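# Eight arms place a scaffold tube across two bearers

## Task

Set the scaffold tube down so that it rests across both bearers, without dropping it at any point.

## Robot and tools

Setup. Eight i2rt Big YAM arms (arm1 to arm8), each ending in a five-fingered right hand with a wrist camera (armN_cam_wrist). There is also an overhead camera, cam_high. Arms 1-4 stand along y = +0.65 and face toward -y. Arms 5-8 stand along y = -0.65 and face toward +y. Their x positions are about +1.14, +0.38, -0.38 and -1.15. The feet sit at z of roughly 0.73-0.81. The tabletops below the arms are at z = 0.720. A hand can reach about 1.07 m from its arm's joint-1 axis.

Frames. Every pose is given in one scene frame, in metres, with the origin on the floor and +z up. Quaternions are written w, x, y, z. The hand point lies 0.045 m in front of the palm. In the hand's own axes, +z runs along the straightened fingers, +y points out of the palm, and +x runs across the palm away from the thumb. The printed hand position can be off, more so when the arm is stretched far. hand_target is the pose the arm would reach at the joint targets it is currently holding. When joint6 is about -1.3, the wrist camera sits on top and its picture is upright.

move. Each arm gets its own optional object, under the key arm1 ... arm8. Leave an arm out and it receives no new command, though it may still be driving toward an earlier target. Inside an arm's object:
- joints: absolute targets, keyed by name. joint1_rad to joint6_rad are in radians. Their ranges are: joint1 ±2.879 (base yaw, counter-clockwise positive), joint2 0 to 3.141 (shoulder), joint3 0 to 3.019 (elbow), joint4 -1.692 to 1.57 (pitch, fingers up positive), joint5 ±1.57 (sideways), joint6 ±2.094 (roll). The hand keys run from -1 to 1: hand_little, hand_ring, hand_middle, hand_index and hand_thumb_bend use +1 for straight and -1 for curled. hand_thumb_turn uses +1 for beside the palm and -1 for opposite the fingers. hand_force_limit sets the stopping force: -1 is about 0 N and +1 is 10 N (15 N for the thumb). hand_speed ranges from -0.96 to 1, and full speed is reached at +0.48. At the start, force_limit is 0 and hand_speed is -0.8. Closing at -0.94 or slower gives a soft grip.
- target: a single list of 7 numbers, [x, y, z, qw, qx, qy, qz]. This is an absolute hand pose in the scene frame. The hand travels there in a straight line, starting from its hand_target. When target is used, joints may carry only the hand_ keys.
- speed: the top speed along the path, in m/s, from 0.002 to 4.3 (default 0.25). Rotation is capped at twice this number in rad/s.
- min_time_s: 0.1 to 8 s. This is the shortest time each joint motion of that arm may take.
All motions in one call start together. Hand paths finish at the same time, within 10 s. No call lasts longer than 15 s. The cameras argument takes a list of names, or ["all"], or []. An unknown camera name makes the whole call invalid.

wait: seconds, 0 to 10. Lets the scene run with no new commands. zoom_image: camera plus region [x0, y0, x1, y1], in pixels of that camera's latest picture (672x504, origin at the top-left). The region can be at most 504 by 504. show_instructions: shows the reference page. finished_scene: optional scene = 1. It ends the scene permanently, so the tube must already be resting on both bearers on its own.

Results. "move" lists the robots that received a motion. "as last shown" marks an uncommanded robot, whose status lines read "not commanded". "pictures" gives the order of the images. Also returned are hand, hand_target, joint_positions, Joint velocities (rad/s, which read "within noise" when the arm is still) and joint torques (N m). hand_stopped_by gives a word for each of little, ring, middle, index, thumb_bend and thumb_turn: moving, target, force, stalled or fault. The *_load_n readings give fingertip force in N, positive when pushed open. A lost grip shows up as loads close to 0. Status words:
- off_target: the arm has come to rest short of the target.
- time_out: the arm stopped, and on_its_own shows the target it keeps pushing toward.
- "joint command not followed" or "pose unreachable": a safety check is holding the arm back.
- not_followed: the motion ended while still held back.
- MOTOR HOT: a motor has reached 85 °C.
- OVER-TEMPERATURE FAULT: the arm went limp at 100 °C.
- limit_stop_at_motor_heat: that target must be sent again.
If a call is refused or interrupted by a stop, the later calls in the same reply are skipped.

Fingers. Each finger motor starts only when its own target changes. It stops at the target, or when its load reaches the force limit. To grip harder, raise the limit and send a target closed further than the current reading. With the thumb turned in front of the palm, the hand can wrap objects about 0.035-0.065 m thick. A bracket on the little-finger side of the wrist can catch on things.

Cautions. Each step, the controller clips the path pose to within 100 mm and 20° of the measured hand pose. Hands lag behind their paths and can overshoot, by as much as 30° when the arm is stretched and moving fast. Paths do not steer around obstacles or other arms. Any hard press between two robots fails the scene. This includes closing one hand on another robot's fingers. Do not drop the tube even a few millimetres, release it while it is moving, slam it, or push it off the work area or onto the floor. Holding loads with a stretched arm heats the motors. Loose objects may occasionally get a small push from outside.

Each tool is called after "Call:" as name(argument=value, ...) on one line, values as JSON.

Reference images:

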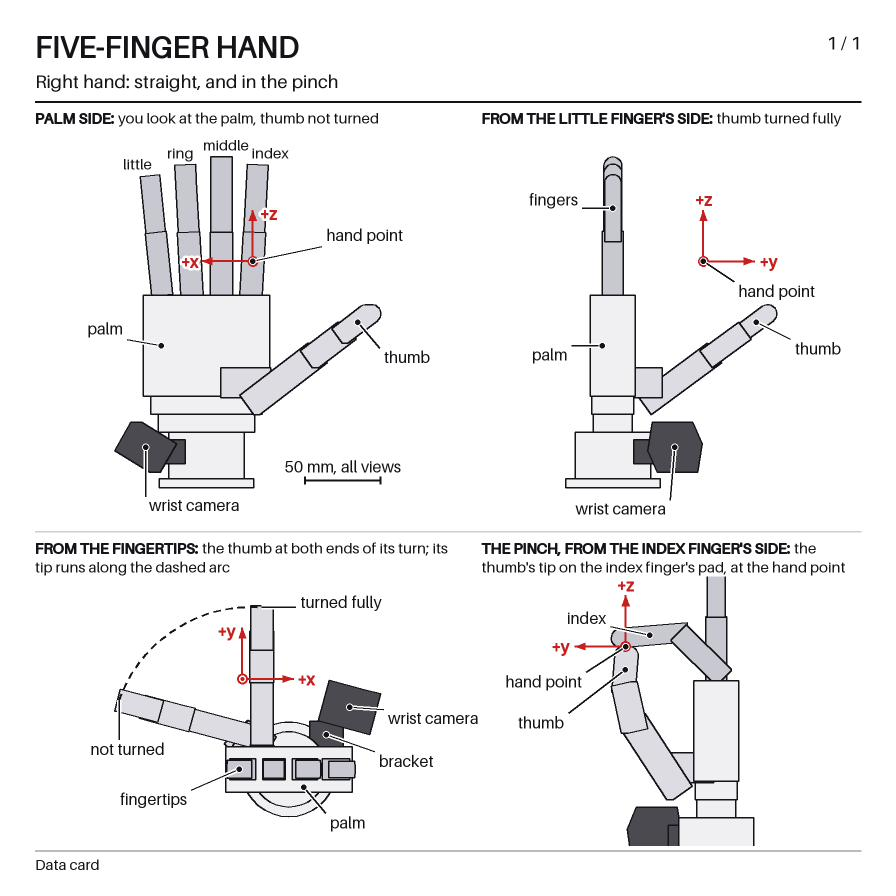

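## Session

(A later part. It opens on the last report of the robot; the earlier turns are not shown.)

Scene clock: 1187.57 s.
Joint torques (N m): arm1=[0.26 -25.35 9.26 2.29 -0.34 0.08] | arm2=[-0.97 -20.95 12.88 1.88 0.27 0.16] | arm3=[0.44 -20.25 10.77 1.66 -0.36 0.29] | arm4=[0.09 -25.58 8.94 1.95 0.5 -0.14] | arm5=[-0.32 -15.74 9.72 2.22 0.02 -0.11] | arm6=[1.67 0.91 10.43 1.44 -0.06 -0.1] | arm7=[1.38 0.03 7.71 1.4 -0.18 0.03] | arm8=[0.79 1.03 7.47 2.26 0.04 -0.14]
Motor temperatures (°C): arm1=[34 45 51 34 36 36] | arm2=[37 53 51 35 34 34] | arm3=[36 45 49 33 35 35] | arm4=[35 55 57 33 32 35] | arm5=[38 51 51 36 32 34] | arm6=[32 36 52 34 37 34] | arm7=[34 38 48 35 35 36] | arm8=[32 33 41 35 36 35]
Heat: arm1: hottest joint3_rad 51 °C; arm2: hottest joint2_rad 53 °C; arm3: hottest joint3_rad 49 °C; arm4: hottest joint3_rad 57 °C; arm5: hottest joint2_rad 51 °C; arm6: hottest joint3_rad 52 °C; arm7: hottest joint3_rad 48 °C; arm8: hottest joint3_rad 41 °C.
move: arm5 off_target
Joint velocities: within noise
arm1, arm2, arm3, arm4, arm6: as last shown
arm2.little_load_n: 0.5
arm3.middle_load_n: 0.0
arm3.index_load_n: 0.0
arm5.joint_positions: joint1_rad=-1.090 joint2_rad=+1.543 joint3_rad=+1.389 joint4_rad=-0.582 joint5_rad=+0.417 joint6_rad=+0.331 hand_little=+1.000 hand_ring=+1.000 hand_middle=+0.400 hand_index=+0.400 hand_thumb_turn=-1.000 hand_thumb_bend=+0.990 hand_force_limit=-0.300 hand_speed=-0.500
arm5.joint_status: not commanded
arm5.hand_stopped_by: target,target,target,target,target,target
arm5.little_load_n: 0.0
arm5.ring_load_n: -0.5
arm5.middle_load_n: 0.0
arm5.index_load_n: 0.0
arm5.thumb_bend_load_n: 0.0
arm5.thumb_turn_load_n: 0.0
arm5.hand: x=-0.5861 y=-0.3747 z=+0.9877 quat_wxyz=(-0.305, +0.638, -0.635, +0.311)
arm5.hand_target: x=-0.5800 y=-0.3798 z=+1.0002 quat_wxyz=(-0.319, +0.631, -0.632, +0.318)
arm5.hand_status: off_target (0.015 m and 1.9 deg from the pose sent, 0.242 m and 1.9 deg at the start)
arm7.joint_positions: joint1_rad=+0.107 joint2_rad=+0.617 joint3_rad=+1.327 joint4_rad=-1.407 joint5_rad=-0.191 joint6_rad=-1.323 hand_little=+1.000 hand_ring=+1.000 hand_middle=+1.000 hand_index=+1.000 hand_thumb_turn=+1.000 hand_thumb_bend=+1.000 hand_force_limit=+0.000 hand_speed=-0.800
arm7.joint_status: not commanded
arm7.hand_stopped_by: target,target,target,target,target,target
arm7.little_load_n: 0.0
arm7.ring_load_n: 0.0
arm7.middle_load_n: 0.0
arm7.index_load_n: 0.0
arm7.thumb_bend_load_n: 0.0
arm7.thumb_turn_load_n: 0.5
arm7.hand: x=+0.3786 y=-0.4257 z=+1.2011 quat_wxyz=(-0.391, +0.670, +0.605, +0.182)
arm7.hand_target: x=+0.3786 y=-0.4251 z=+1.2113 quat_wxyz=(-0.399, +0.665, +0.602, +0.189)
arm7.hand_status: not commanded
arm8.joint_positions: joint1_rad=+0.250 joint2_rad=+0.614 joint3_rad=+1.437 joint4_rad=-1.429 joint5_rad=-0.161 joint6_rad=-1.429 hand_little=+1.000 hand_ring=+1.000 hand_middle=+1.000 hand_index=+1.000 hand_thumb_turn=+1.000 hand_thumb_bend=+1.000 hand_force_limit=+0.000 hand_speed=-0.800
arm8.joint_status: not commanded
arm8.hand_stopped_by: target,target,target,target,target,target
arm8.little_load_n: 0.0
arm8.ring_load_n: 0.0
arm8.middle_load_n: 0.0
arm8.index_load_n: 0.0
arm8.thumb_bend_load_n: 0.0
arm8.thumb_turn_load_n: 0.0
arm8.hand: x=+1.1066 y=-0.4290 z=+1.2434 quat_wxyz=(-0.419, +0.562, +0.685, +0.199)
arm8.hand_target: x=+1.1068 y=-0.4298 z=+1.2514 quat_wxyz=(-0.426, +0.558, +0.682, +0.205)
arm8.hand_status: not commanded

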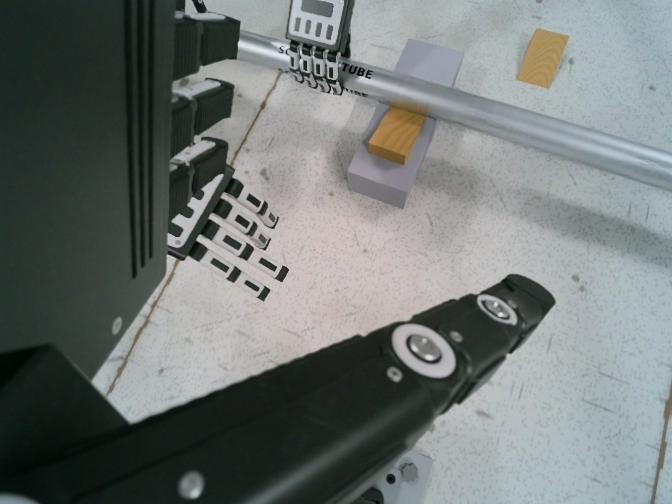

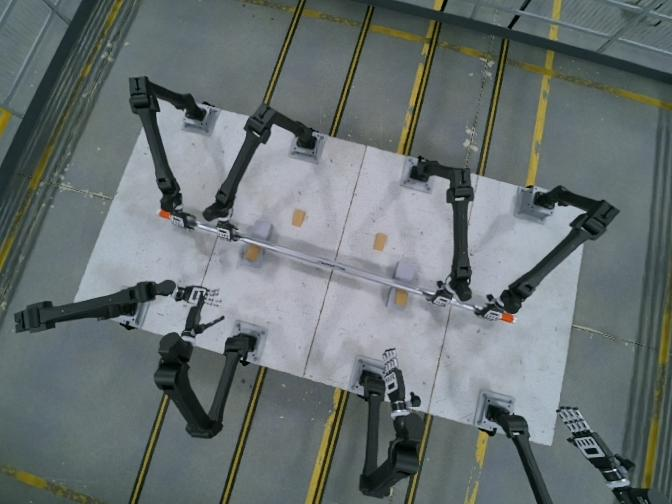

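Call:
move(cameras=["arm6_cam_wrist", "arm7_cam_wrist", "arm2_cam_wrist", "arm3_cam_wrist", "cam_high"])

Scene clock: 1198.50 s.
Joint torques (N m): arm1=[0.56 -25.41 9.31 2.28 -0.33 0.1] | arm2=[-0.97 -20.95 12.88 1.87 0.27 0.16] | arm3=[0.91 -19.9 10.67 1.7 -0.34 0.25] | arm4=[-0.15 -25.76 8.92 1.77 0.58 -0.08] | arm5=[-1.03 -15.21 9.69 2.21 0 -0.06] | arm6=[1.73 0.85 10.45 1.09 -0.03 -0.02] | arm7=[1.49 0.26 7.57 1.54 -0.14 0.04] | arm8=[1.2 1.08 7.46 2.36 0.04 -0.11]
Motor temperatures (°C): arm1=[34 45 52 34 36 36] | arm2=[37 53 51 35 34 34] | arm3=[36 45 49 33 35 35] | arm4=[35 55 57 33 32 35] | arm5=[38 50 50 36 32 34] | arm6=[32 36 52 34 37 34] | arm7=[34 38 48 35 35 36] | arm8=[32 33 41 35 36 35]
Heat: arm1: hottest joint3_rad 52 °C; arm2: hottest joint2_rad 53 °C; arm3: hottest joint3_rad 49 °C; arm4: hottest joint3_rad 57 °C; arm5: hottest joint2_rad 50 °C; arm6: hottest joint3_rad 52 °C; arm7: hottest joint3_rad 48 °C; arm8: hottest joint3_rad 41 °C.
Joint velocities: within noise
arm1.joint_positions: joint1_rad=-0.328 joint2_rad=+2.190 joint3_rad=+1.770 joint4_rad=-0.339 joint5_rad=-0.271 joint6_rad=-0.196 hand_little=+0.120 hand_ring=+0.120 hand_middle=+0.120 hand_index=+0.120 hand_thumb_turn=-1.000 hand_thumb_bend=+0.840 hand_force_limit=+0.100 hand_speed=-0.920
arm1.joint_status: not commanded
arm1.hand_stopped_by: target,target,target,target,target,target
arm1.little_load_n: 0.5
arm1.ring_load_n: 0.0
arm1.middle_load_n: 0.0
arm1.index_load_n: 0.5
arm1.thumb_bend_load_n: 0.0
arm1.thumb_turn_load_n: 0.5
arm1.hand: x=+0.9361 y=-0.1099 z=+0.8242 quat_wxyz=(-0.017, -0.015, -0.914, +0.405) (m; scene frame)
arm1.hand_target: x=+0.9372 y=-0.1182 z=+0.8395 quat_wxyz=(-0.017, -0.015, -0.908, +0.418) (m; scene frame)
arm1.hand_status: not commanded
arm2.joint_positions: joint1_rad=+0.346 joint2_rad=+2.124 joint3_rad=+1.891 joint4_rad=-0.563 joint5_rad=+0.344 joint6_rad=+0.249 hand_little=+0.120 hand_ring=+0.120 hand_middle=+0.120 hand_index=+0.120 hand_thumb_turn=-1.000 hand_thumb_bend=+0.820 hand_force_limit=+0.100 hand_speed=-0.920
arm2.joint_status: not commanded
arm2.hand_stopped_by: target,target,target,target,target,target
arm2.little_load_n: 0.0
arm2.ring_load_n: 0.0
arm2.middle_load_n: 0.0
arm2.index_load_n: 0.0
arm2.thumb_bend_load_n: 0.0
arm2.thumb_turn_load_n: 0.0
arm2.hand: x=+0.6566 y=-0.1063 z=+0.8334 quat_wxyz=(+0.037, -0.010, -0.915, +0.403) (m; scene frame)
arm2.hand_target: x=+0.6545 y=-0.1149 z=+0.8484 quat_wxyz=(+0.033, -0.020, -0.909, +0.416) (m; scene frame)
arm2.hand_status: not commanded
arm3.joint_positions: joint1_rad=-0.415 joint2_rad=+2.066 joint3_rad=+1.642 joint4_rad=-0.356 joint5_rad=-0.287 joint6_rad=-0.275 hand_little=+0.160 hand_ring=+0.160 hand_middle=+0.160 hand_index=+0.160 hand_thumb_turn=-1.000 hand_thumb_bend=+0.800 hand_force_limit=+0.100 hand_speed=-0.920
arm3.joint_status: not commanded
arm3.hand_stopped_by: target,target,target,target,target,target
arm3.little_load_n: 0.0
arm3.ring_load_n: 0.0
arm3.middle_load_n: 0.0
arm3.index_load_n: 0.5
arm3.thumb_bend_load_n: 0.0
arm3.thumb_turn_load_n: 0.0
arm3.hand: x=-0.6003 y=-0.0623 z=+0.8223 quat_wxyz=(+0.003, +0.004, -0.913, +0.408) (m; scene frame)
arm3.hand_target: x=-0.5958 y=-0.0693 z=+0.8291 quat_wxyz=(-0.001, +0.005, -0.911, +0.413) (m; scene frame)
arm3.hand_status: not commanded
arm4.joint_positions: joint1_rad=+0.380 joint2_rad=+2.057 joint3_rad=+1.666 joint4_rad=-0.436 joint5_rad=+0.349 joint6_rad=+0.261 hand_little=+0.120 hand_ring=+0.120 hand_middle=+0.120 hand_index=+0.120 hand_thumb_turn=-1.000 hand_thumb_bend=+0.840 hand_force_limit=+0.100 hand_speed=-0.920
arm4.joint_status: not commanded
arm4.hand_stopped_by: target,target,target,target,target,target
arm4.little_load_n: 0.0
arm4.ring_load_n: 0.0
arm4.middle_load_n: 0.0
arm4.index_load_n: 0.0
arm4.thumb_bend_load_n: 0.0
arm4.thumb_turn_load_n: 0.0
arm4.hand: x=-0.8843 y=-0.0621 z=+0.8301 quat_wxyz=(+0.042, -0.003, -0.919, +0.391) (m; scene frame)
arm4.hand_target: x=-0.8861 y=-0.0729 z=+0.8478 quat_wxyz=(+0.040, -0.010, -0.912, +0.407) (m; scene frame)
arm4.hand_status: not commanded
arm5.joint_positions: joint1_rad=-1.090 joint2_rad=+1.543 joint3_rad=+1.389 joint4_rad=-0.582 joint5_rad=+0.417 joint6_rad=+0.331 hand_little=+1.000 hand_ring=+1.000 hand_middle=+0.400 hand_index=+0.400 hand_thumb_turn=-1.000 hand_thumb_bend=+0.990 hand_force_limit=-0.300 hand_speed=-0.500
arm5.joint_status: not commanded
arm5.hand_stopped_by: target,target,target,target,target,target
arm5.little_load_n: 0.0
arm5.ring_load_n: 0.0
arm5.middle_load_n: 0.0
arm5.index_load_n: 0.0
arm5.thumb_bend_load_n: 0.0
arm5.thumb_turn_load_n: 0.0
arm5.hand: x=-0.5861 y=-0.3747 z=+0.9877 quat_wxyz=(-0.305, +0.638, -0.635, +0.311) (m; scene frame)
arm5.hand_target: x=-0.5800 y=-0.3798 z=+1.0002 quat_wxyz=(-0.319, +0.631, -0.632, +0.318) (m; scene frame)
arm5.hand_status: off_target (0.015 m and 1.9 deg from the pose sent, 0.242 m and 1.9 deg at the start)
arm6.joint_positions: joint1_rad=+0.212 joint2_rad=+0.619 joint3_rad=+1.286 joint4_rad=-1.392 joint5_rad=-0.177 joint6_rad=-1.299 hand_little=+1.000 hand_ring=+1.000 hand_middle=+1.000 hand_index=+1.000 hand_thumb_turn=-1.000 hand_thumb_bend=+0.990 hand_force_limit=-0.600 hand_speed=-0.500
arm6.joint_status: not commanded
arm6.hand_stopped_by: target,target,target,target,target,target
arm6.little_load_n: 0.0
arm6.ring_load_n: 0.0
arm6.middle_load_n: 0.0
arm6.index_load_n: 0.0
arm6.thumb_bend_load_n: 0.0
arm6.thumb_turn_load_n: 0.0
arm6.hand: x=-0.4214 y=-0.4315 z=+1.1613 quat_wxyz=(-0.391, +0.626, +0.659, +0.143) (m; scene frame)
arm6.hand_target: x=-0.4222 y=-0.4362 z=+1.1787 quat_wxyz=(-0.402, +0.613, +0.663, +0.150) (m; scene frame)
arm6.hand_status: not commanded
arm7.joint_positions: joint1_rad=+0.107 joint2_rad=+0.617 joint3_rad=+1.327 joint4_rad=-1.407 joint5_rad=-0.191 joint6_rad=-1.323 hand_little=+1.000 hand_ring=+1.000 hand_middle=+1.000 hand_index=+1.000 hand_thumb_turn=+1.000 hand_thumb_bend=+1.000 hand_force_limit=+0.000 hand_speed=-0.800
arm7.joint_status: not commanded
arm7.hand_stopped_by: target,target,target,target,target,target
arm7.little_load_n: 0.0
arm7.ring_load_n: 0.0
arm7.middle_load_n: 0.0
arm7.index_load_n: 0.0
arm7.thumb_bend_load_n: 0.0
arm7.thumb_turn_load_n: 0.0
arm7.hand: x=+0.3786 y=-0.4257 z=+1.2011 quat_wxyz=(-0.391, +0.670, +0.605, +0.182) (m; scene frame)
arm7.hand_target: x=+0.3786 y=-0.4251 z=+1.2113 quat_wxyz=(-0.399, +0.665, +0.602, +0.189) (m; scene frame)
arm7.hand_status: not commanded
arm8.joint_positions: joint1_rad=+0.250 joint2_rad=+0.614 joint3_rad=+1.437 joint4_rad=-1.429 joint5_rad=-0.161 joint6_rad=-1.429 hand_little=+1.000 hand_ring=+1.000 hand_middle=+1.000 hand_index=+1.000 hand_thumb_turn=+1.000 hand_thumb_bend=+1.000 hand_force_limit=+0.000 hand_speed=-0.800
arm8.joint_status: not commanded
arm8.hand_stopped_by: target,target,target,target,target,target
arm8.little_load_n: 0.0
arm8.ring_load_n: 0.0
arm8.middle_load_n: 0.0
arm8.index_load_n: 0.0
arm8.thumb_bend_load_n: 0.0
arm8.thumb_turn_load_n: 0.0
arm8.hand: x=+1.1066 y=-0.4290 z=+1.2434 quat_wxyz=(-0.419, +0.562, +0.685, +0.199) (m; scene frame)
arm8.hand_target: x=+1.1068 y=-0.4298 z=+1.2514 quat_wxyz=(-0.426, +0.558, +0.682, +0.205) (m; scene frame)
arm8.hand_status: not commanded
pictures: arm2_cam_wrist, arm3_cam_wrist, arm6_cam_wrist, arm7_cam_wrist, cam_high

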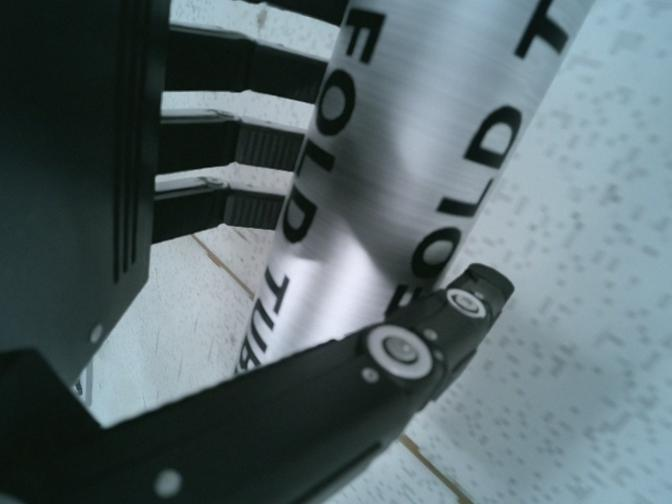

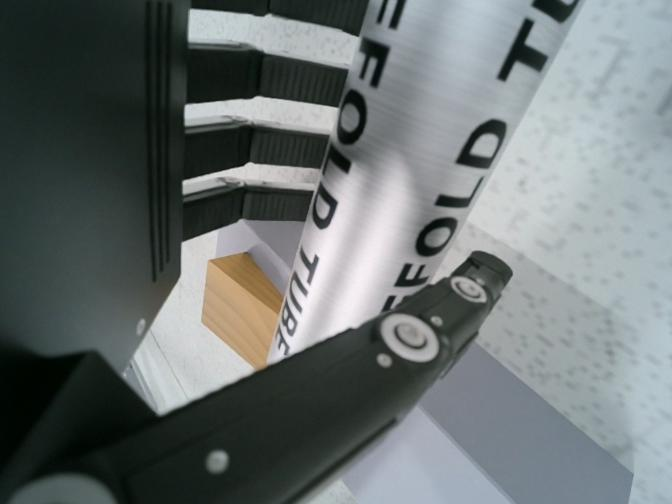

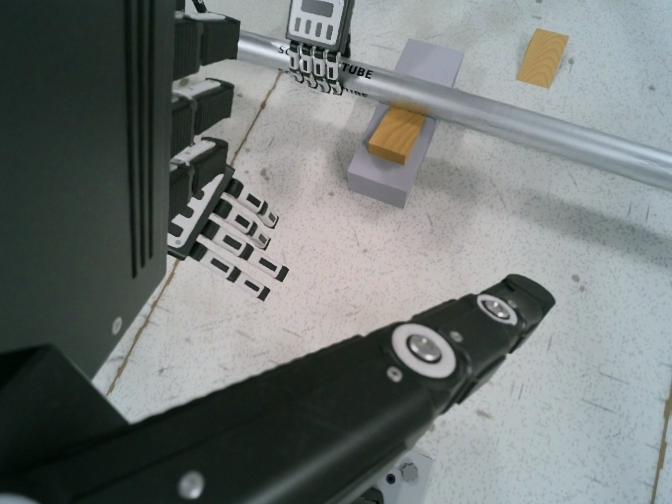

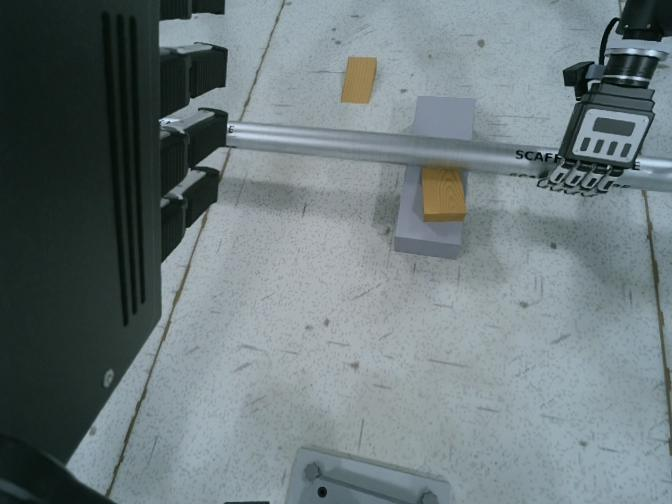

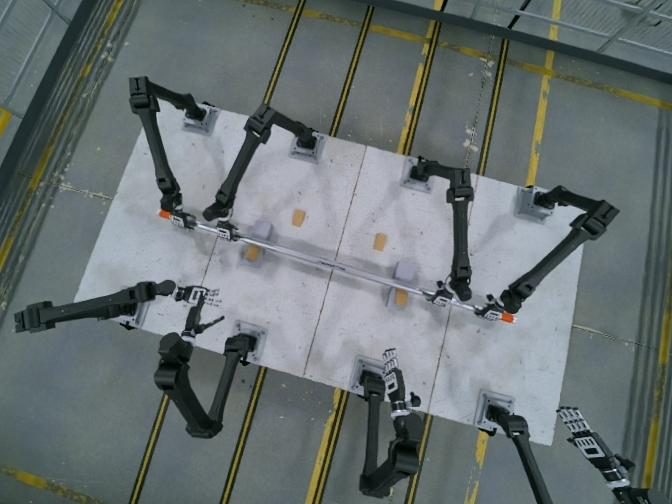

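Call:
zoom_image(camera="arm7_cam_wrist", region=[380, 80, 500, 270])

Call:
zoom_image(camera="arm6_cam_wrist", region=[330, 20, 480, 220])

Scaled by 2.653.

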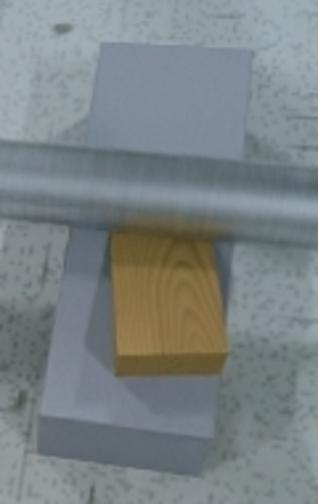

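Scaled by 2.520.

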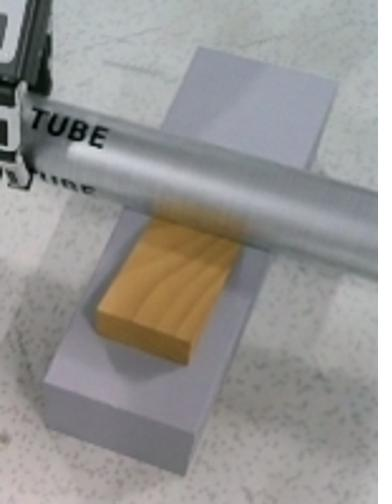

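Call:
move(arm1={"joints": {"hand_little": 0.18, "hand_ring": 0.18, "hand_middle": 0.18, "hand_index": 0.18}}, arm2={"joints": {"hand_little": 0.18, "hand_ring": 0.18, "hand_middle": 0.18, "hand_index": 0.18}}, arm3={"joints": {"hand_little": 0.22, "hand_ring": 0.22, "hand_middle": 0.22, "hand_index": 0.22}}, arm4={"joints": {"hand_little": 0.18, "hand_ring": 0.18, "hand_middle": 0.18, "hand_index": 0.18}}, cameras=["arm1_cam_wrist", "arm2_cam_wrist", "arm3_cam_wrist", "arm4_cam_wrist", "arm6_cam_wrist", "arm7_cam_wrist"])

Scene clock: 1205.37 s.
Joint torques (N m): arm1=[0.03 -25.41 9.33 2.24 -0.33 0.09] | arm2=[-0.97 -20.95 12.88 1.87 0.27 0.16] | arm3=[0.38 -19.6 10.65 1.78 -0.34 0.25] | arm4=[-0.5 -26.46 8.85 1.78 0.53 -0.12] | arm5=[-1.2 -15.62 9.78 2.24 0.02 -0.09] | arm6=[1.32 1.67 10.47 1.26 0.03 -0.03] | arm7=[1.08 0.03 7.64 1.54 -0.15 0] | arm8=[0.91 0.91 7.53 2.43 0.05 -0.11]
Motor temperatures (°C): arm1=[34 45 52 34 36 36] | arm2=[37 53 51 35 34 34] | arm3=[36 45 49 33 35 35] | arm4=[35 55 57 33 32 35] | arm5=[38 49 50 36 32 34] | arm6=[32 36 52 34 37 34] | arm7=[34 38 48 35 35 36] | arm8=[32 33 41 35 36 35]
Heat: arm1: hottest joint3_rad 52 °C; arm2: hottest joint2_rad 53 °C; arm3: hottest joint3_rad 49 °C; arm4: hottest joint3_rad 57 °C; arm5: hottest joint3_rad 50 °C; arm6: hottest joint3_rad 52 °C; arm7: hottest joint3_rad 48 °C; arm8: hottest joint3_rad 41 °C.
move: arm1 done; arm2 done; arm3 done; arm4 done
Joint velocities: within noise
arm1.joint_positions: joint1_rad=-0.328 joint2_rad=+2.190 joint3_rad=+1.770 joint4_rad=-0.339 joint5_rad=-0.271 joint6_rad=-0.196 hand_little=+0.180 hand_ring=+0.180 hand_middle=+0.180 hand_index=+0.180 hand_thumb_turn=-1.000 hand_thumb_bend=+0.840 hand_force_limit=+0.100 hand_speed=-0.920
arm1.joint_status: all done
arm1.hand_stopped_by: target,target,target,target,target,target
arm1.little_load_n: 0.0
arm1.ring_load_n: 0.0
arm1.middle_load_n: 0.0
arm1.index_load_n: 0.0
arm1.thumb_bend_load_n: 0.0
arm1.thumb_turn_load_n: 0.0
arm1.hand: x=+0.9361 y=-0.1099 z=+0.8242 quat_wxyz=(-0.017, -0.015, -0.914, +0.405)
arm1.hand_target: x=+0.9372 y=-0.1182 z=+0.8395 quat_wxyz=(-0.017, -0.015, -0.908, +0.418)
arm1.hand_status: not commanded
arm2.joint_positions: joint1_rad=+0.346 joint2_rad=+2.124 joint3_rad=+1.891 joint4_rad=-0.563 joint5_rad=+0.344 joint6_rad=+0.249 hand_little=+0.180 hand_ring=+0.180 hand_middle=+0.180 hand_index=+0.180 hand_thumb_turn=-1.000 hand_thumb_bend=+0.820 hand_force_limit=+0.100 hand_speed=-0.920
arm2.joint_status: all done
arm2.hand_stopped_by: target,target,target,target,target,target
arm2.little_load_n: -0.5
arm2.ring_load_n: -0.5
arm2.middle_load_n: 0.0
arm2.index_load_n: -0.5
arm2.thumb_bend_load_n: 0.0
arm2.thumb_turn_load_n: 0.0
arm2.hand: x=+0.6566 y=-0.1063 z=+0.8334 quat_wxyz=(+0.037, -0.010, -0.915, +0.403)
arm2.hand_target: x=+0.6545 y=-0.1149 z=+0.8484 quat_wxyz=(+0.033, -0.020, -0.909, +0.416)
arm2.hand_status: not commanded
arm3.joint_positions: joint1_rad=-0.415 joint2_rad=+2.066 joint3_rad=+1.642 joint4_rad=-0.356 joint5_rad=-0.287 joint6_rad=-0.275 hand_little=+0.220 hand_ring=+0.220 hand_middle=+0.220 hand_index=+0.220 hand_thumb_turn=-1.000 hand_thumb_bend=+0.800 hand_force_limit=+0.100 hand_speed=-0.920
arm3.joint_status: all done
arm3.hand_stopped_by: target,target,target,target,target,target
arm3.little_load_n: 0.0
arm3.ring_load_n: 0.0
arm3.middle_load_n: 0.0
arm3.index_load_n: 0.0
arm3.thumb_bend_load_n: 0.0
arm3.thumb_turn_load_n: 0.0
arm3.hand: x=-0.6003 y=-0.0623 z=+0.8223 quat_wxyz=(+0.003, +0.004, -0.913, +0.408)
arm3.hand_target: x=-0.5958 y=-0.0693 z=+0.8291 quat_wxyz=(-0.001, +0.005, -0.911, +0.413)
arm3.hand_status: not commanded
arm4.joint_positions: joint1_rad=+0.380 joint2_rad=+2.057 joint3_rad=+1.666 joint4_rad=-0.436 joint5_rad=+0.349 joint6_rad=+0.261 hand_little=+0.180 hand_ring=+0.180 hand_middle=+0.180 hand_index=+0.180 hand_thumb_turn=-1.000 hand_thumb_bend=+0.840 hand_force_limit=+0.100 hand_speed=-0.920
arm4.joint_status: all done
arm4.hand_stopped_by: target,target,target,target,target,target
arm4.little_load_n: 0.0
arm4.ring_load_n: -0.5
arm4.middle_load_n: 0.0
arm4.index_load_n: 0.0
arm4.thumb_bend_load_n: 0.0
arm4.thumb_turn_load_n: 0.0
arm4.hand: x=-0.8843 y=-0.0621 z=+0.8301 quat_wxyz=(+0.042, -0.003, -0.919, +0.391)
arm4.hand_target: x=-0.8861 y=-0.0729 z=+0.8478 quat_wxyz=(+0.040, -0.010, -0.912, +0.407)
arm4.hand_status: not commanded
arm5, arm6, arm7, arm8: as last shown
arm6.thumb_turn_load_n: 0.5
arm8.middle_load_n: 0.5
arm8.thumb_turn_load_n: 0.5

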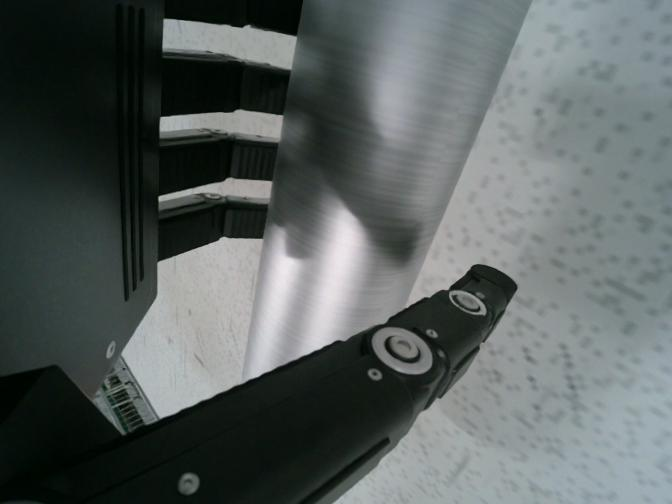

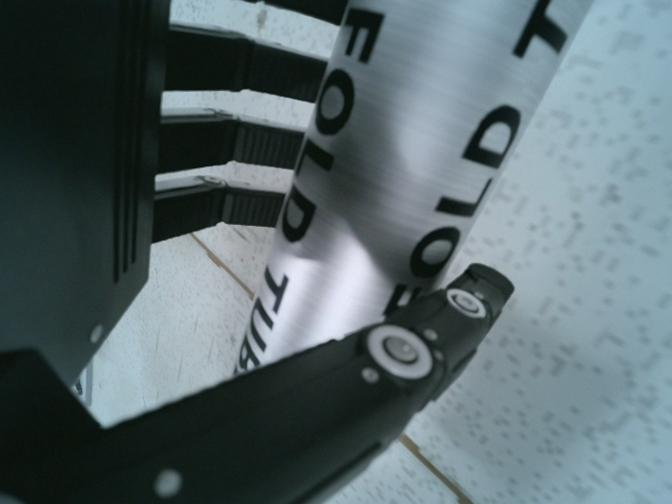

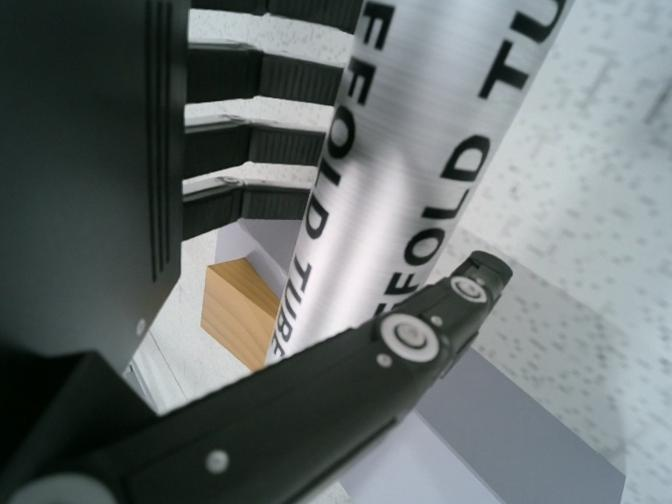

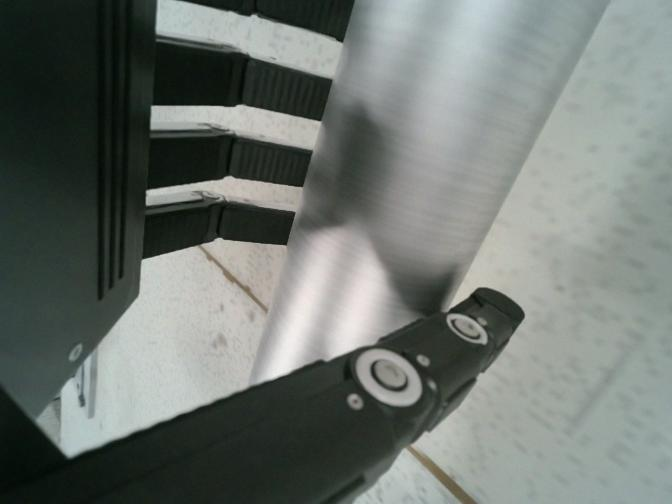

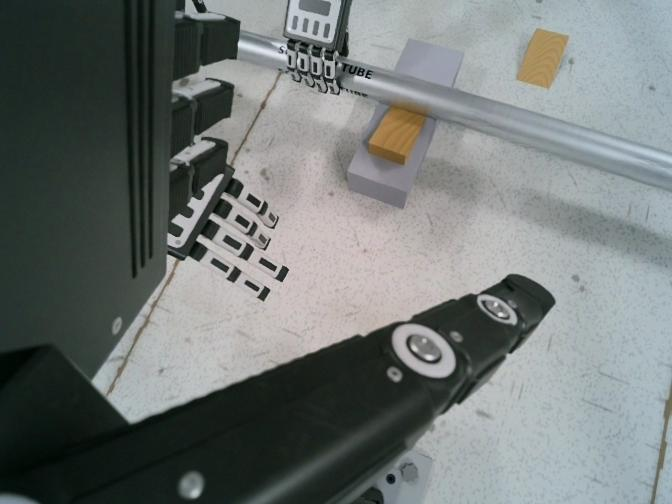

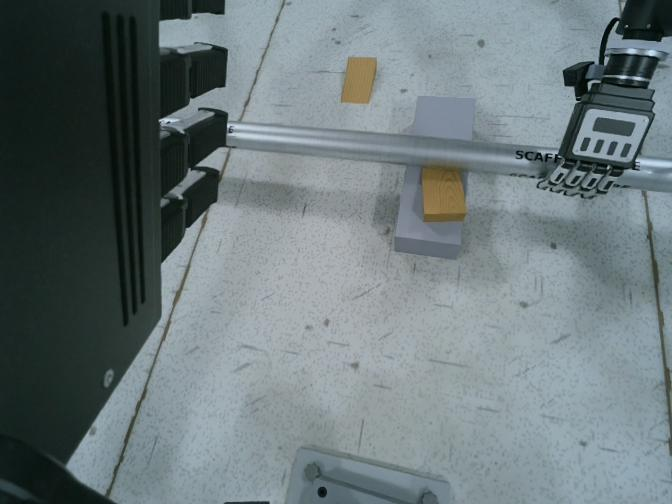

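Call:
move(arm1={"joints": {"hand_little": 0.24, "hand_ring": 0.24, "hand_middle": 0.24, "hand_index": 0.24}}, arm2={"joints": {"hand_little": 0.24, "hand_ring": 0.24, "hand_middle": 0.24, "hand_index": 0.24}}, arm3={"joints": {"hand_little": 0.28, "hand_ring": 0.28, "hand_middle": 0.28, "hand_index": 0.28}}, arm4={"joints": {"hand_little": 0.24, "hand_ring": 0.24, "hand_middle": 0.24, "hand_index": 0.24}}, cameras=["arm1_cam_wrist", "arm2_cam_wrist", "arm3_cam_wrist", "arm4_cam_wrist", "arm6_cam_wrist", "arm7_cam_wrist"])

Scene clock: 1208.83 s.
Joint torques (N m): arm1=[0.32 -25.23 9.25 2.32 -0.35 0.11] | arm2=[-0.97 -20.95 12.88 1.88 0.28 0.17] | arm3=[0.21 -19.72 10.66 1.72 -0.37 0.27] | arm4=[-0.73 -25.11 9.02 1.88 0.5 -0.1] | arm5=[-1.32 -15.85 9.7 2.32 -0.01 -0.09] | arm6=[1.03 1.08 10.45 1.03 -0.06 -0.09] | arm7=[1.67 -0.15 7.75 1.51 -0.17 0.02] | arm8=[0.5 1.32 7.53 2.36 0.05 -0.12]
Motor temperatures (°C): arm1=[34 45 52 34 36 36] | arm2=[37 53 51 35 34 34] | arm3=[36 45 49 33 35 35] | arm4=[35 55 57 33 32 35] | arm5=[38 49 50 36 32 34] | arm6=[32 36 52 34 37 34] | arm7=[34 38 48 35 35 36] | arm8=[32 33 41 35 36 35]
Heat: arm1: hottest joint3_rad 52 °C; arm2: hottest joint2_rad 53 °C; arm3: hottest joint3_rad 49 °C; arm4: hottest joint3_rad 57 °C; arm5: hottest joint3_rad 50 °C; arm6: hottest joint3_rad 52 °C; arm7: hottest joint3_rad 48 °C; arm8: hottest joint3_rad 41 °C.
move: arm1 done; arm2 done; arm3 done; arm4 done
Joint velocities: within noise
arm1.joint_positions: joint1_rad=-0.328 joint2_rad=+2.190 joint3_rad=+1.770 joint4_rad=-0.339 joint5_rad=-0.271 joint6_rad=-0.196 hand_little=+0.240 hand_ring=+0.240 hand_middle=+0.240 hand_index=+0.240 hand_thumb_turn=-1.000 hand_thumb_bend=+0.840 hand_force_limit=+0.100 hand_speed=-0.920
arm1.joint_status: all done
arm1.hand_stopped_by: target,target,target,target,target,target
arm1.little_load_n: 0.0
arm1.ring_load_n: 0.0
arm1.middle_load_n: 0.0
arm1.index_load_n: 0.0
arm1.thumb_bend_load_n: 0.0
arm1.thumb_turn_load_n: 0.0
arm1.hand: x=+0.9361 y=-0.1099 z=+0.8242 quat_wxyz=(-0.017, -0.015, -0.914, +0.405)
arm1.hand_target: x=+0.9372 y=-0.1182 z=+0.8395 quat_wxyz=(-0.017, -0.015, -0.908, +0.418)
arm1.hand_status: not commanded
arm2.joint_positions: joint1_rad=+0.346 joint2_rad=+2.124 joint3_rad=+1.891 joint4_rad=-0.563 joint5_rad=+0.344 joint6_rad=+0.249 hand_little=+0.240 hand_ring=+0.240 hand_middle=+0.240 hand_index=+0.240 hand_thumb_turn=-1.000 hand_thumb_bend=+0.820 hand_force_limit=+0.100 hand_speed=-0.920
arm2.joint_status: all done
arm2.hand_stopped_by: target,target,target,target,target,target
arm2.little_load_n: 0.0
arm2.ring_load_n: 0.0
arm2.middle_load_n: 0.0
arm2.index_load_n: -0.5
arm2.thumb_bend_load_n: 0.0
arm2.thumb_turn_load_n: 0.0
arm2.hand: x=+0.6566 y=-0.1063 z=+0.8334 quat_wxyz=(+0.037, -0.010, -0.915, +0.403)
arm2.hand_target: x=+0.6545 y=-0.1149 z=+0.8484 quat_wxyz=(+0.033, -0.020, -0.909, +0.416)
arm2.hand_status: not commanded
arm3.joint_positions: joint1_rad=-0.415 joint2_rad=+2.066 joint3_rad=+1.642 joint4_rad=-0.356 joint5_rad=-0.287 joint6_rad=-0.275 hand_little=+0.280 hand_ring=+0.280 hand_middle=+0.280 hand_index=+0.280 hand_thumb_turn=-1.000 hand_thumb_bend=+0.800 hand_force_limit=+0.100 hand_speed=-0.920
arm3.joint_status: all done
arm3.hand_stopped_by: target,target,target,target,target,target
arm3.little_load_n: 0.0
arm3.ring_load_n: 0.0
arm3.middle_load_n: 0.0
arm3.index_load_n: 0.0
arm3.thumb_bend_load_n: 0.0
arm3.thumb_turn_load_n: 0.0
arm3.hand: x=-0.6003 y=-0.0623 z=+0.8223 quat_wxyz=(+0.003, +0.004, -0.913, +0.408)
arm3.hand_target: x=-0.5958 y=-0.0693 z=+0.8291 quat_wxyz=(-0.001, +0.005, -0.911, +0.413)
arm3.hand_status: not commanded
arm4.joint_positions: joint1_rad=+0.380 joint2_rad=+2.057 joint3_rad=+1.666 joint4_rad=-0.436 joint5_rad=+0.349 joint6_rad=+0.261 hand_little=+0.240 hand_ring=+0.240 hand_middle=+0.240 hand_index=+0.240 hand_thumb_turn=-1.000 hand_thumb_bend=+0.840 hand_force_limit=+0.100 hand_speed=-0.920
arm4.joint_status: all done
arm4.hand_stopped_by: target,target,target,target,target,target
arm4.little_load_n: 0.0
arm4.ring_load_n: 0.0
arm4.middle_load_n: 0.0
arm4.index_load_n: 0.0
arm4.thumb_bend_load_n: -0.5
arm4.thumb_turn_load_n: 0.0
arm4.hand: x=-0.8843 y=-0.0621 z=+0.8301 quat_wxyz=(+0.042, -0.003, -0.919, +0.391)
arm4.hand_target: x=-0.8861 y=-0.0729 z=+0.8478 quat_wxyz=(+0.040, -0.010, -0.912, +0.407)
arm4.hand_status: not commanded
arm5, arm6, arm7, arm8: as last shown
arm6.thumb_turn_load_n: 0.0
arm8.middle_load_n: 0.0
arm8.thumb_turn_load_n: 0.0

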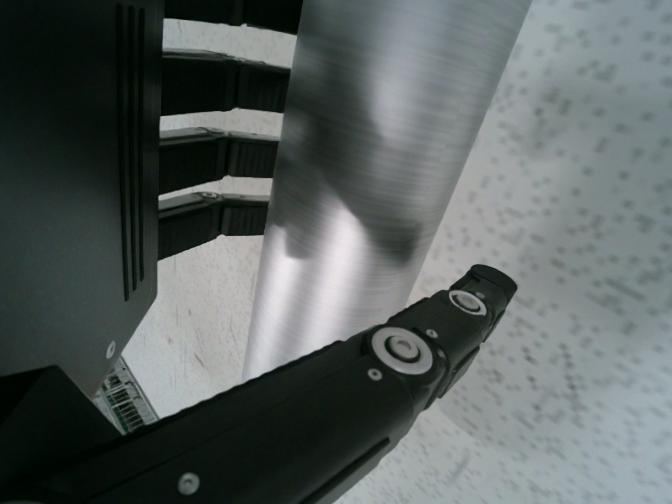

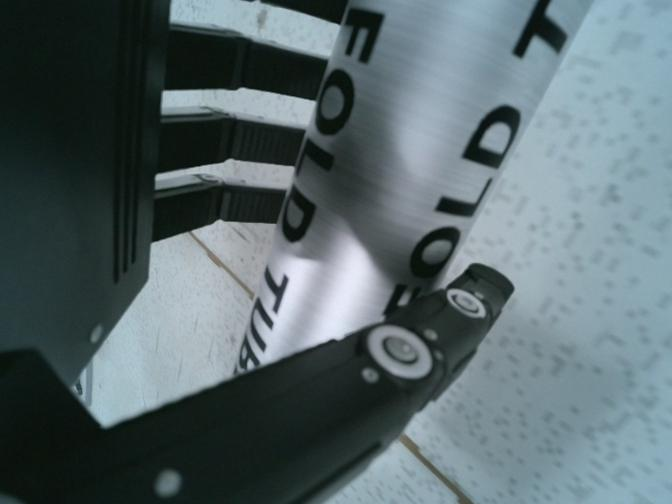

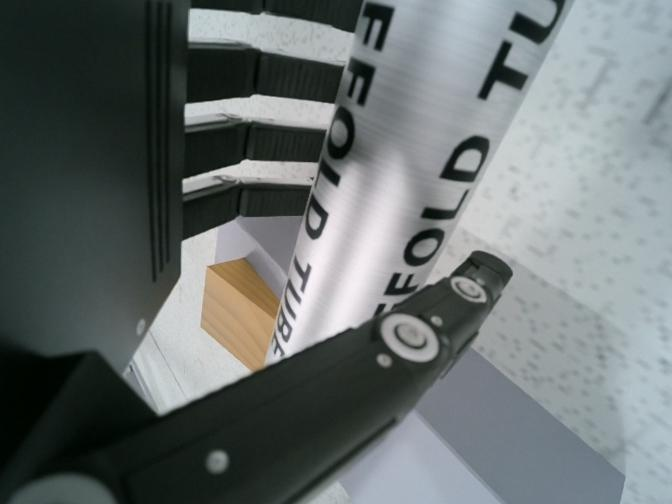

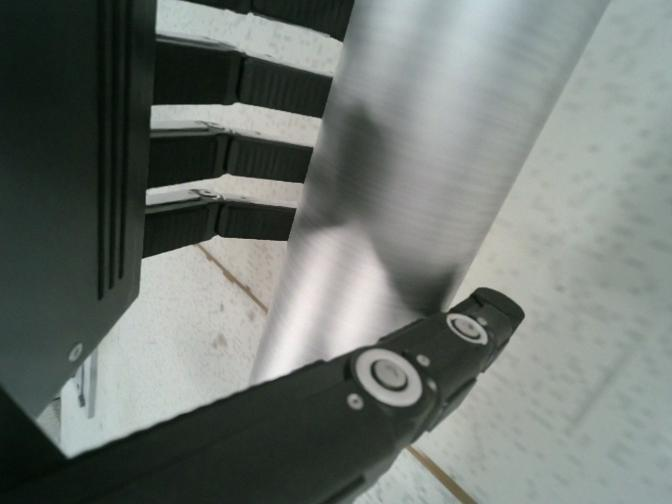

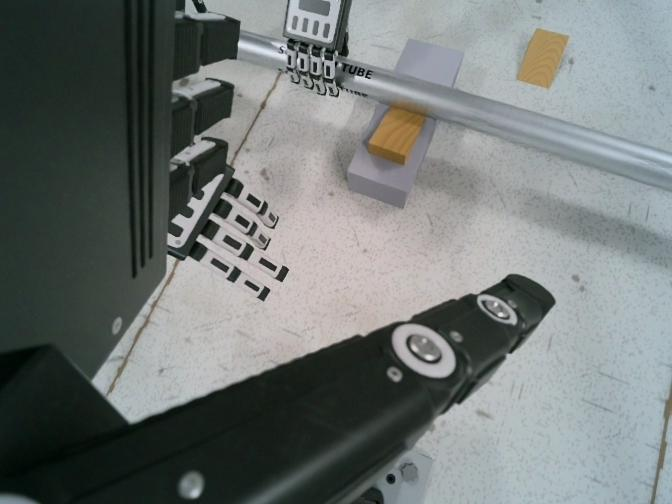

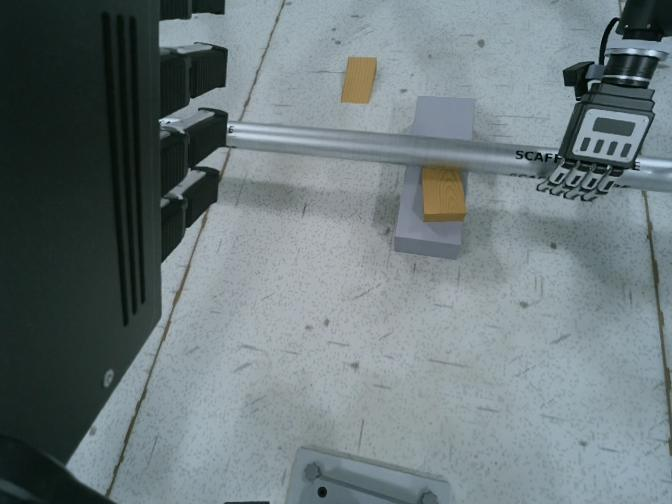

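Call:
move(arm2={"joints": {"hand_little": 0.6, "hand_ring": 0.6, "hand_middle": 0.6, "hand_index": 0.6, "hand_thumb_bend": 0.98}}, arm3={"joints": {"hand_little": 0.6, "hand_ring": 0.6, "hand_middle": 0.6, "hand_index": 0.6, "hand_thumb_bend": 0.98}}, cameras=["arm2_cam_wrist", "arm3_cam_wrist", "arm6_cam_wrist", "arm7_cam_wrist"])

Scene clock: 1272.50 s.
Joint torques (N m): arm1=[0.09 -25.17 9.26 2.36 -0.31 0.08] | arm2=[-0.97 -21.01 12.89 1.87 0.28 0.16] | arm3=[0.67 -20.31 10.67 1.87 -0.33 0.3] | arm4=[-1.08 -24.94 8.85 1.83 0.48 -0.15] | arm5=[-0.79 -16.15 9.76 2.35 -0.01 -0.09] | arm6=[1.08 1.96 10.25 1.16 -0.02 -0.07] | arm7=[1.14 -0.15 7.68 1.35 -0.15 0.04] | arm8=[0.56 0.56 7.53 2.29 0.07 -0.11]
Motor temperatures (°C): arm1=[34 46 52 34 36 36] | arm2=[37 53 51 35 34 34] | arm3=[36 45 49 33 35 35] | arm4=[35 55 57 33 32 35] | arm5=[38 46 48 37 32 34] | arm6=[32 36 53 34 37 34] | arm7=[34 38 48 35 35 36] | arm8=[32 33 41 35 36 35]
Heat: arm1: hottest joint3_rad 52 °C; arm2: hottest joint2_rad 53 °C; arm3: hottest joint3_rad 49 °C; arm4: hottest joint3_rad 57 °C; arm5: hottest joint3_rad 48 °C; arm6: hottest joint3_rad 53 °C; arm7: hottest joint3_rad 48 °C; arm8: hottest joint3_rad 41 °C.
move: arm2 done; arm3 done
Joint velocities: within noise
arm1, arm4, arm5, arm6, arm7, arm8: as last shown
arm2.joint_positions: joint1_rad=+0.346 joint2_rad=+2.124 joint3_rad=+1.891 joint4_rad=-0.563 joint5_rad=+0.344 joint6_rad=+0.249 hand_little=+0.600 hand_ring=+0.600 hand_middle=+0.600 hand_index=+0.600 hand_thumb_turn=-1.000 hand_thumb_bend=+0.980 hand_force_limit=+0.100 hand_speed=-0.920
arm2.joint_status: all done
arm2.hand_stopped_by: target,target,target,target,target,target
arm2.little_load_n: 0.0
arm2.ring_load_n: 0.0
arm2.middle_load_n: 0.0
arm2.index_load_n: 0.0
arm2.thumb_bend_load_n: 0.0
arm2.thumb_turn_load_n: 0.0
arm2.hand: x=+0.6566 y=-0.1063 z=+0.8334 quat_wxyz=(+0.037, -0.010, -0.915, +0.403)
arm2.hand_target: x=+0.6545 y=-0.1149 z=+0.8484 quat_wxyz=(+0.033, -0.020, -0.909, +0.416)
arm2.hand_status: not commanded
arm3.joint_positions: joint1_rad=-0.415 joint2_rad=+2.066 joint3_rad=+1.642 joint4_rad=-0.356 joint5_rad=-0.287 joint6_rad=-0.275 hand_little=+0.600 hand_ring=+0.600 hand_middle=+0.600 hand_index=+0.600 hand_thumb_turn=-1.000 hand_thumb_bend=+0.980 hand_force_limit=+0.100 hand_speed=-0.920
arm3.joint_status: all done
arm3.hand_stopped_by: target,target,target,target,target,target
arm3.little_load_n: 0.0
arm3.ring_load_n: 0.0
arm3.middle_load_n: 0.0
arm3.index_load_n: 0.0
arm3.thumb_bend_load_n: 0.0
arm3.thumb_turn_load_n: 0.0
arm3.hand: x=-0.6003 y=-0.0623 z=+0.8223 quat_wxyz=(+0.003, +0.004, -0.913, +0.408)
arm3.hand_target: x=-0.5958 y=-0.0693 z=+0.8291 quat_wxyz=(-0.001, +0.005, -0.911, +0.413)
arm3.hand_status: not commanded
arm4.index_load_n: -0.5
arm4.thumb_bend_load_n: 0.0

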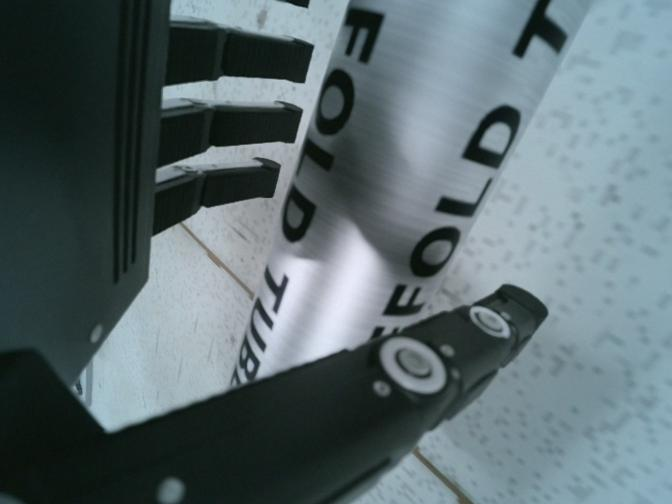

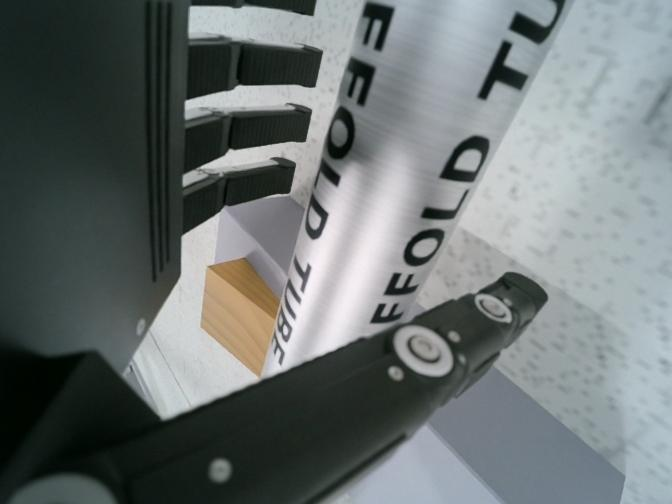

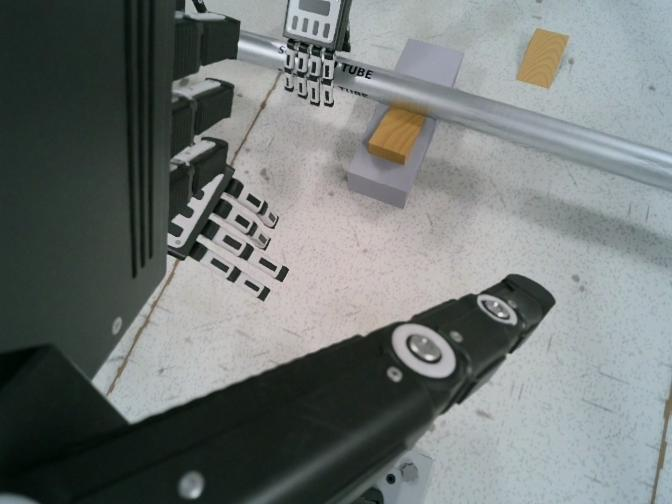

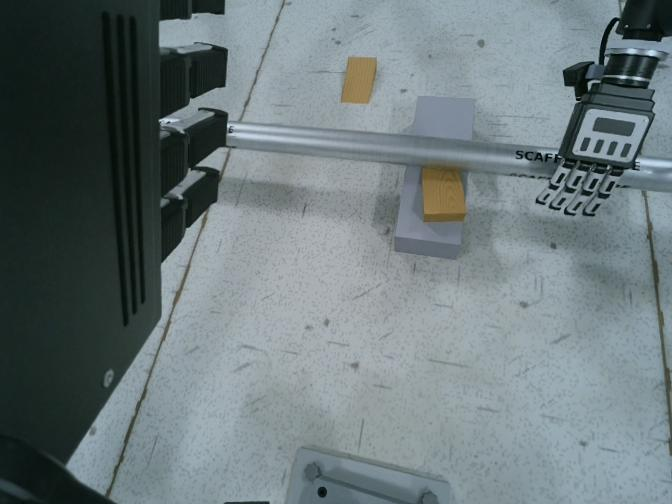

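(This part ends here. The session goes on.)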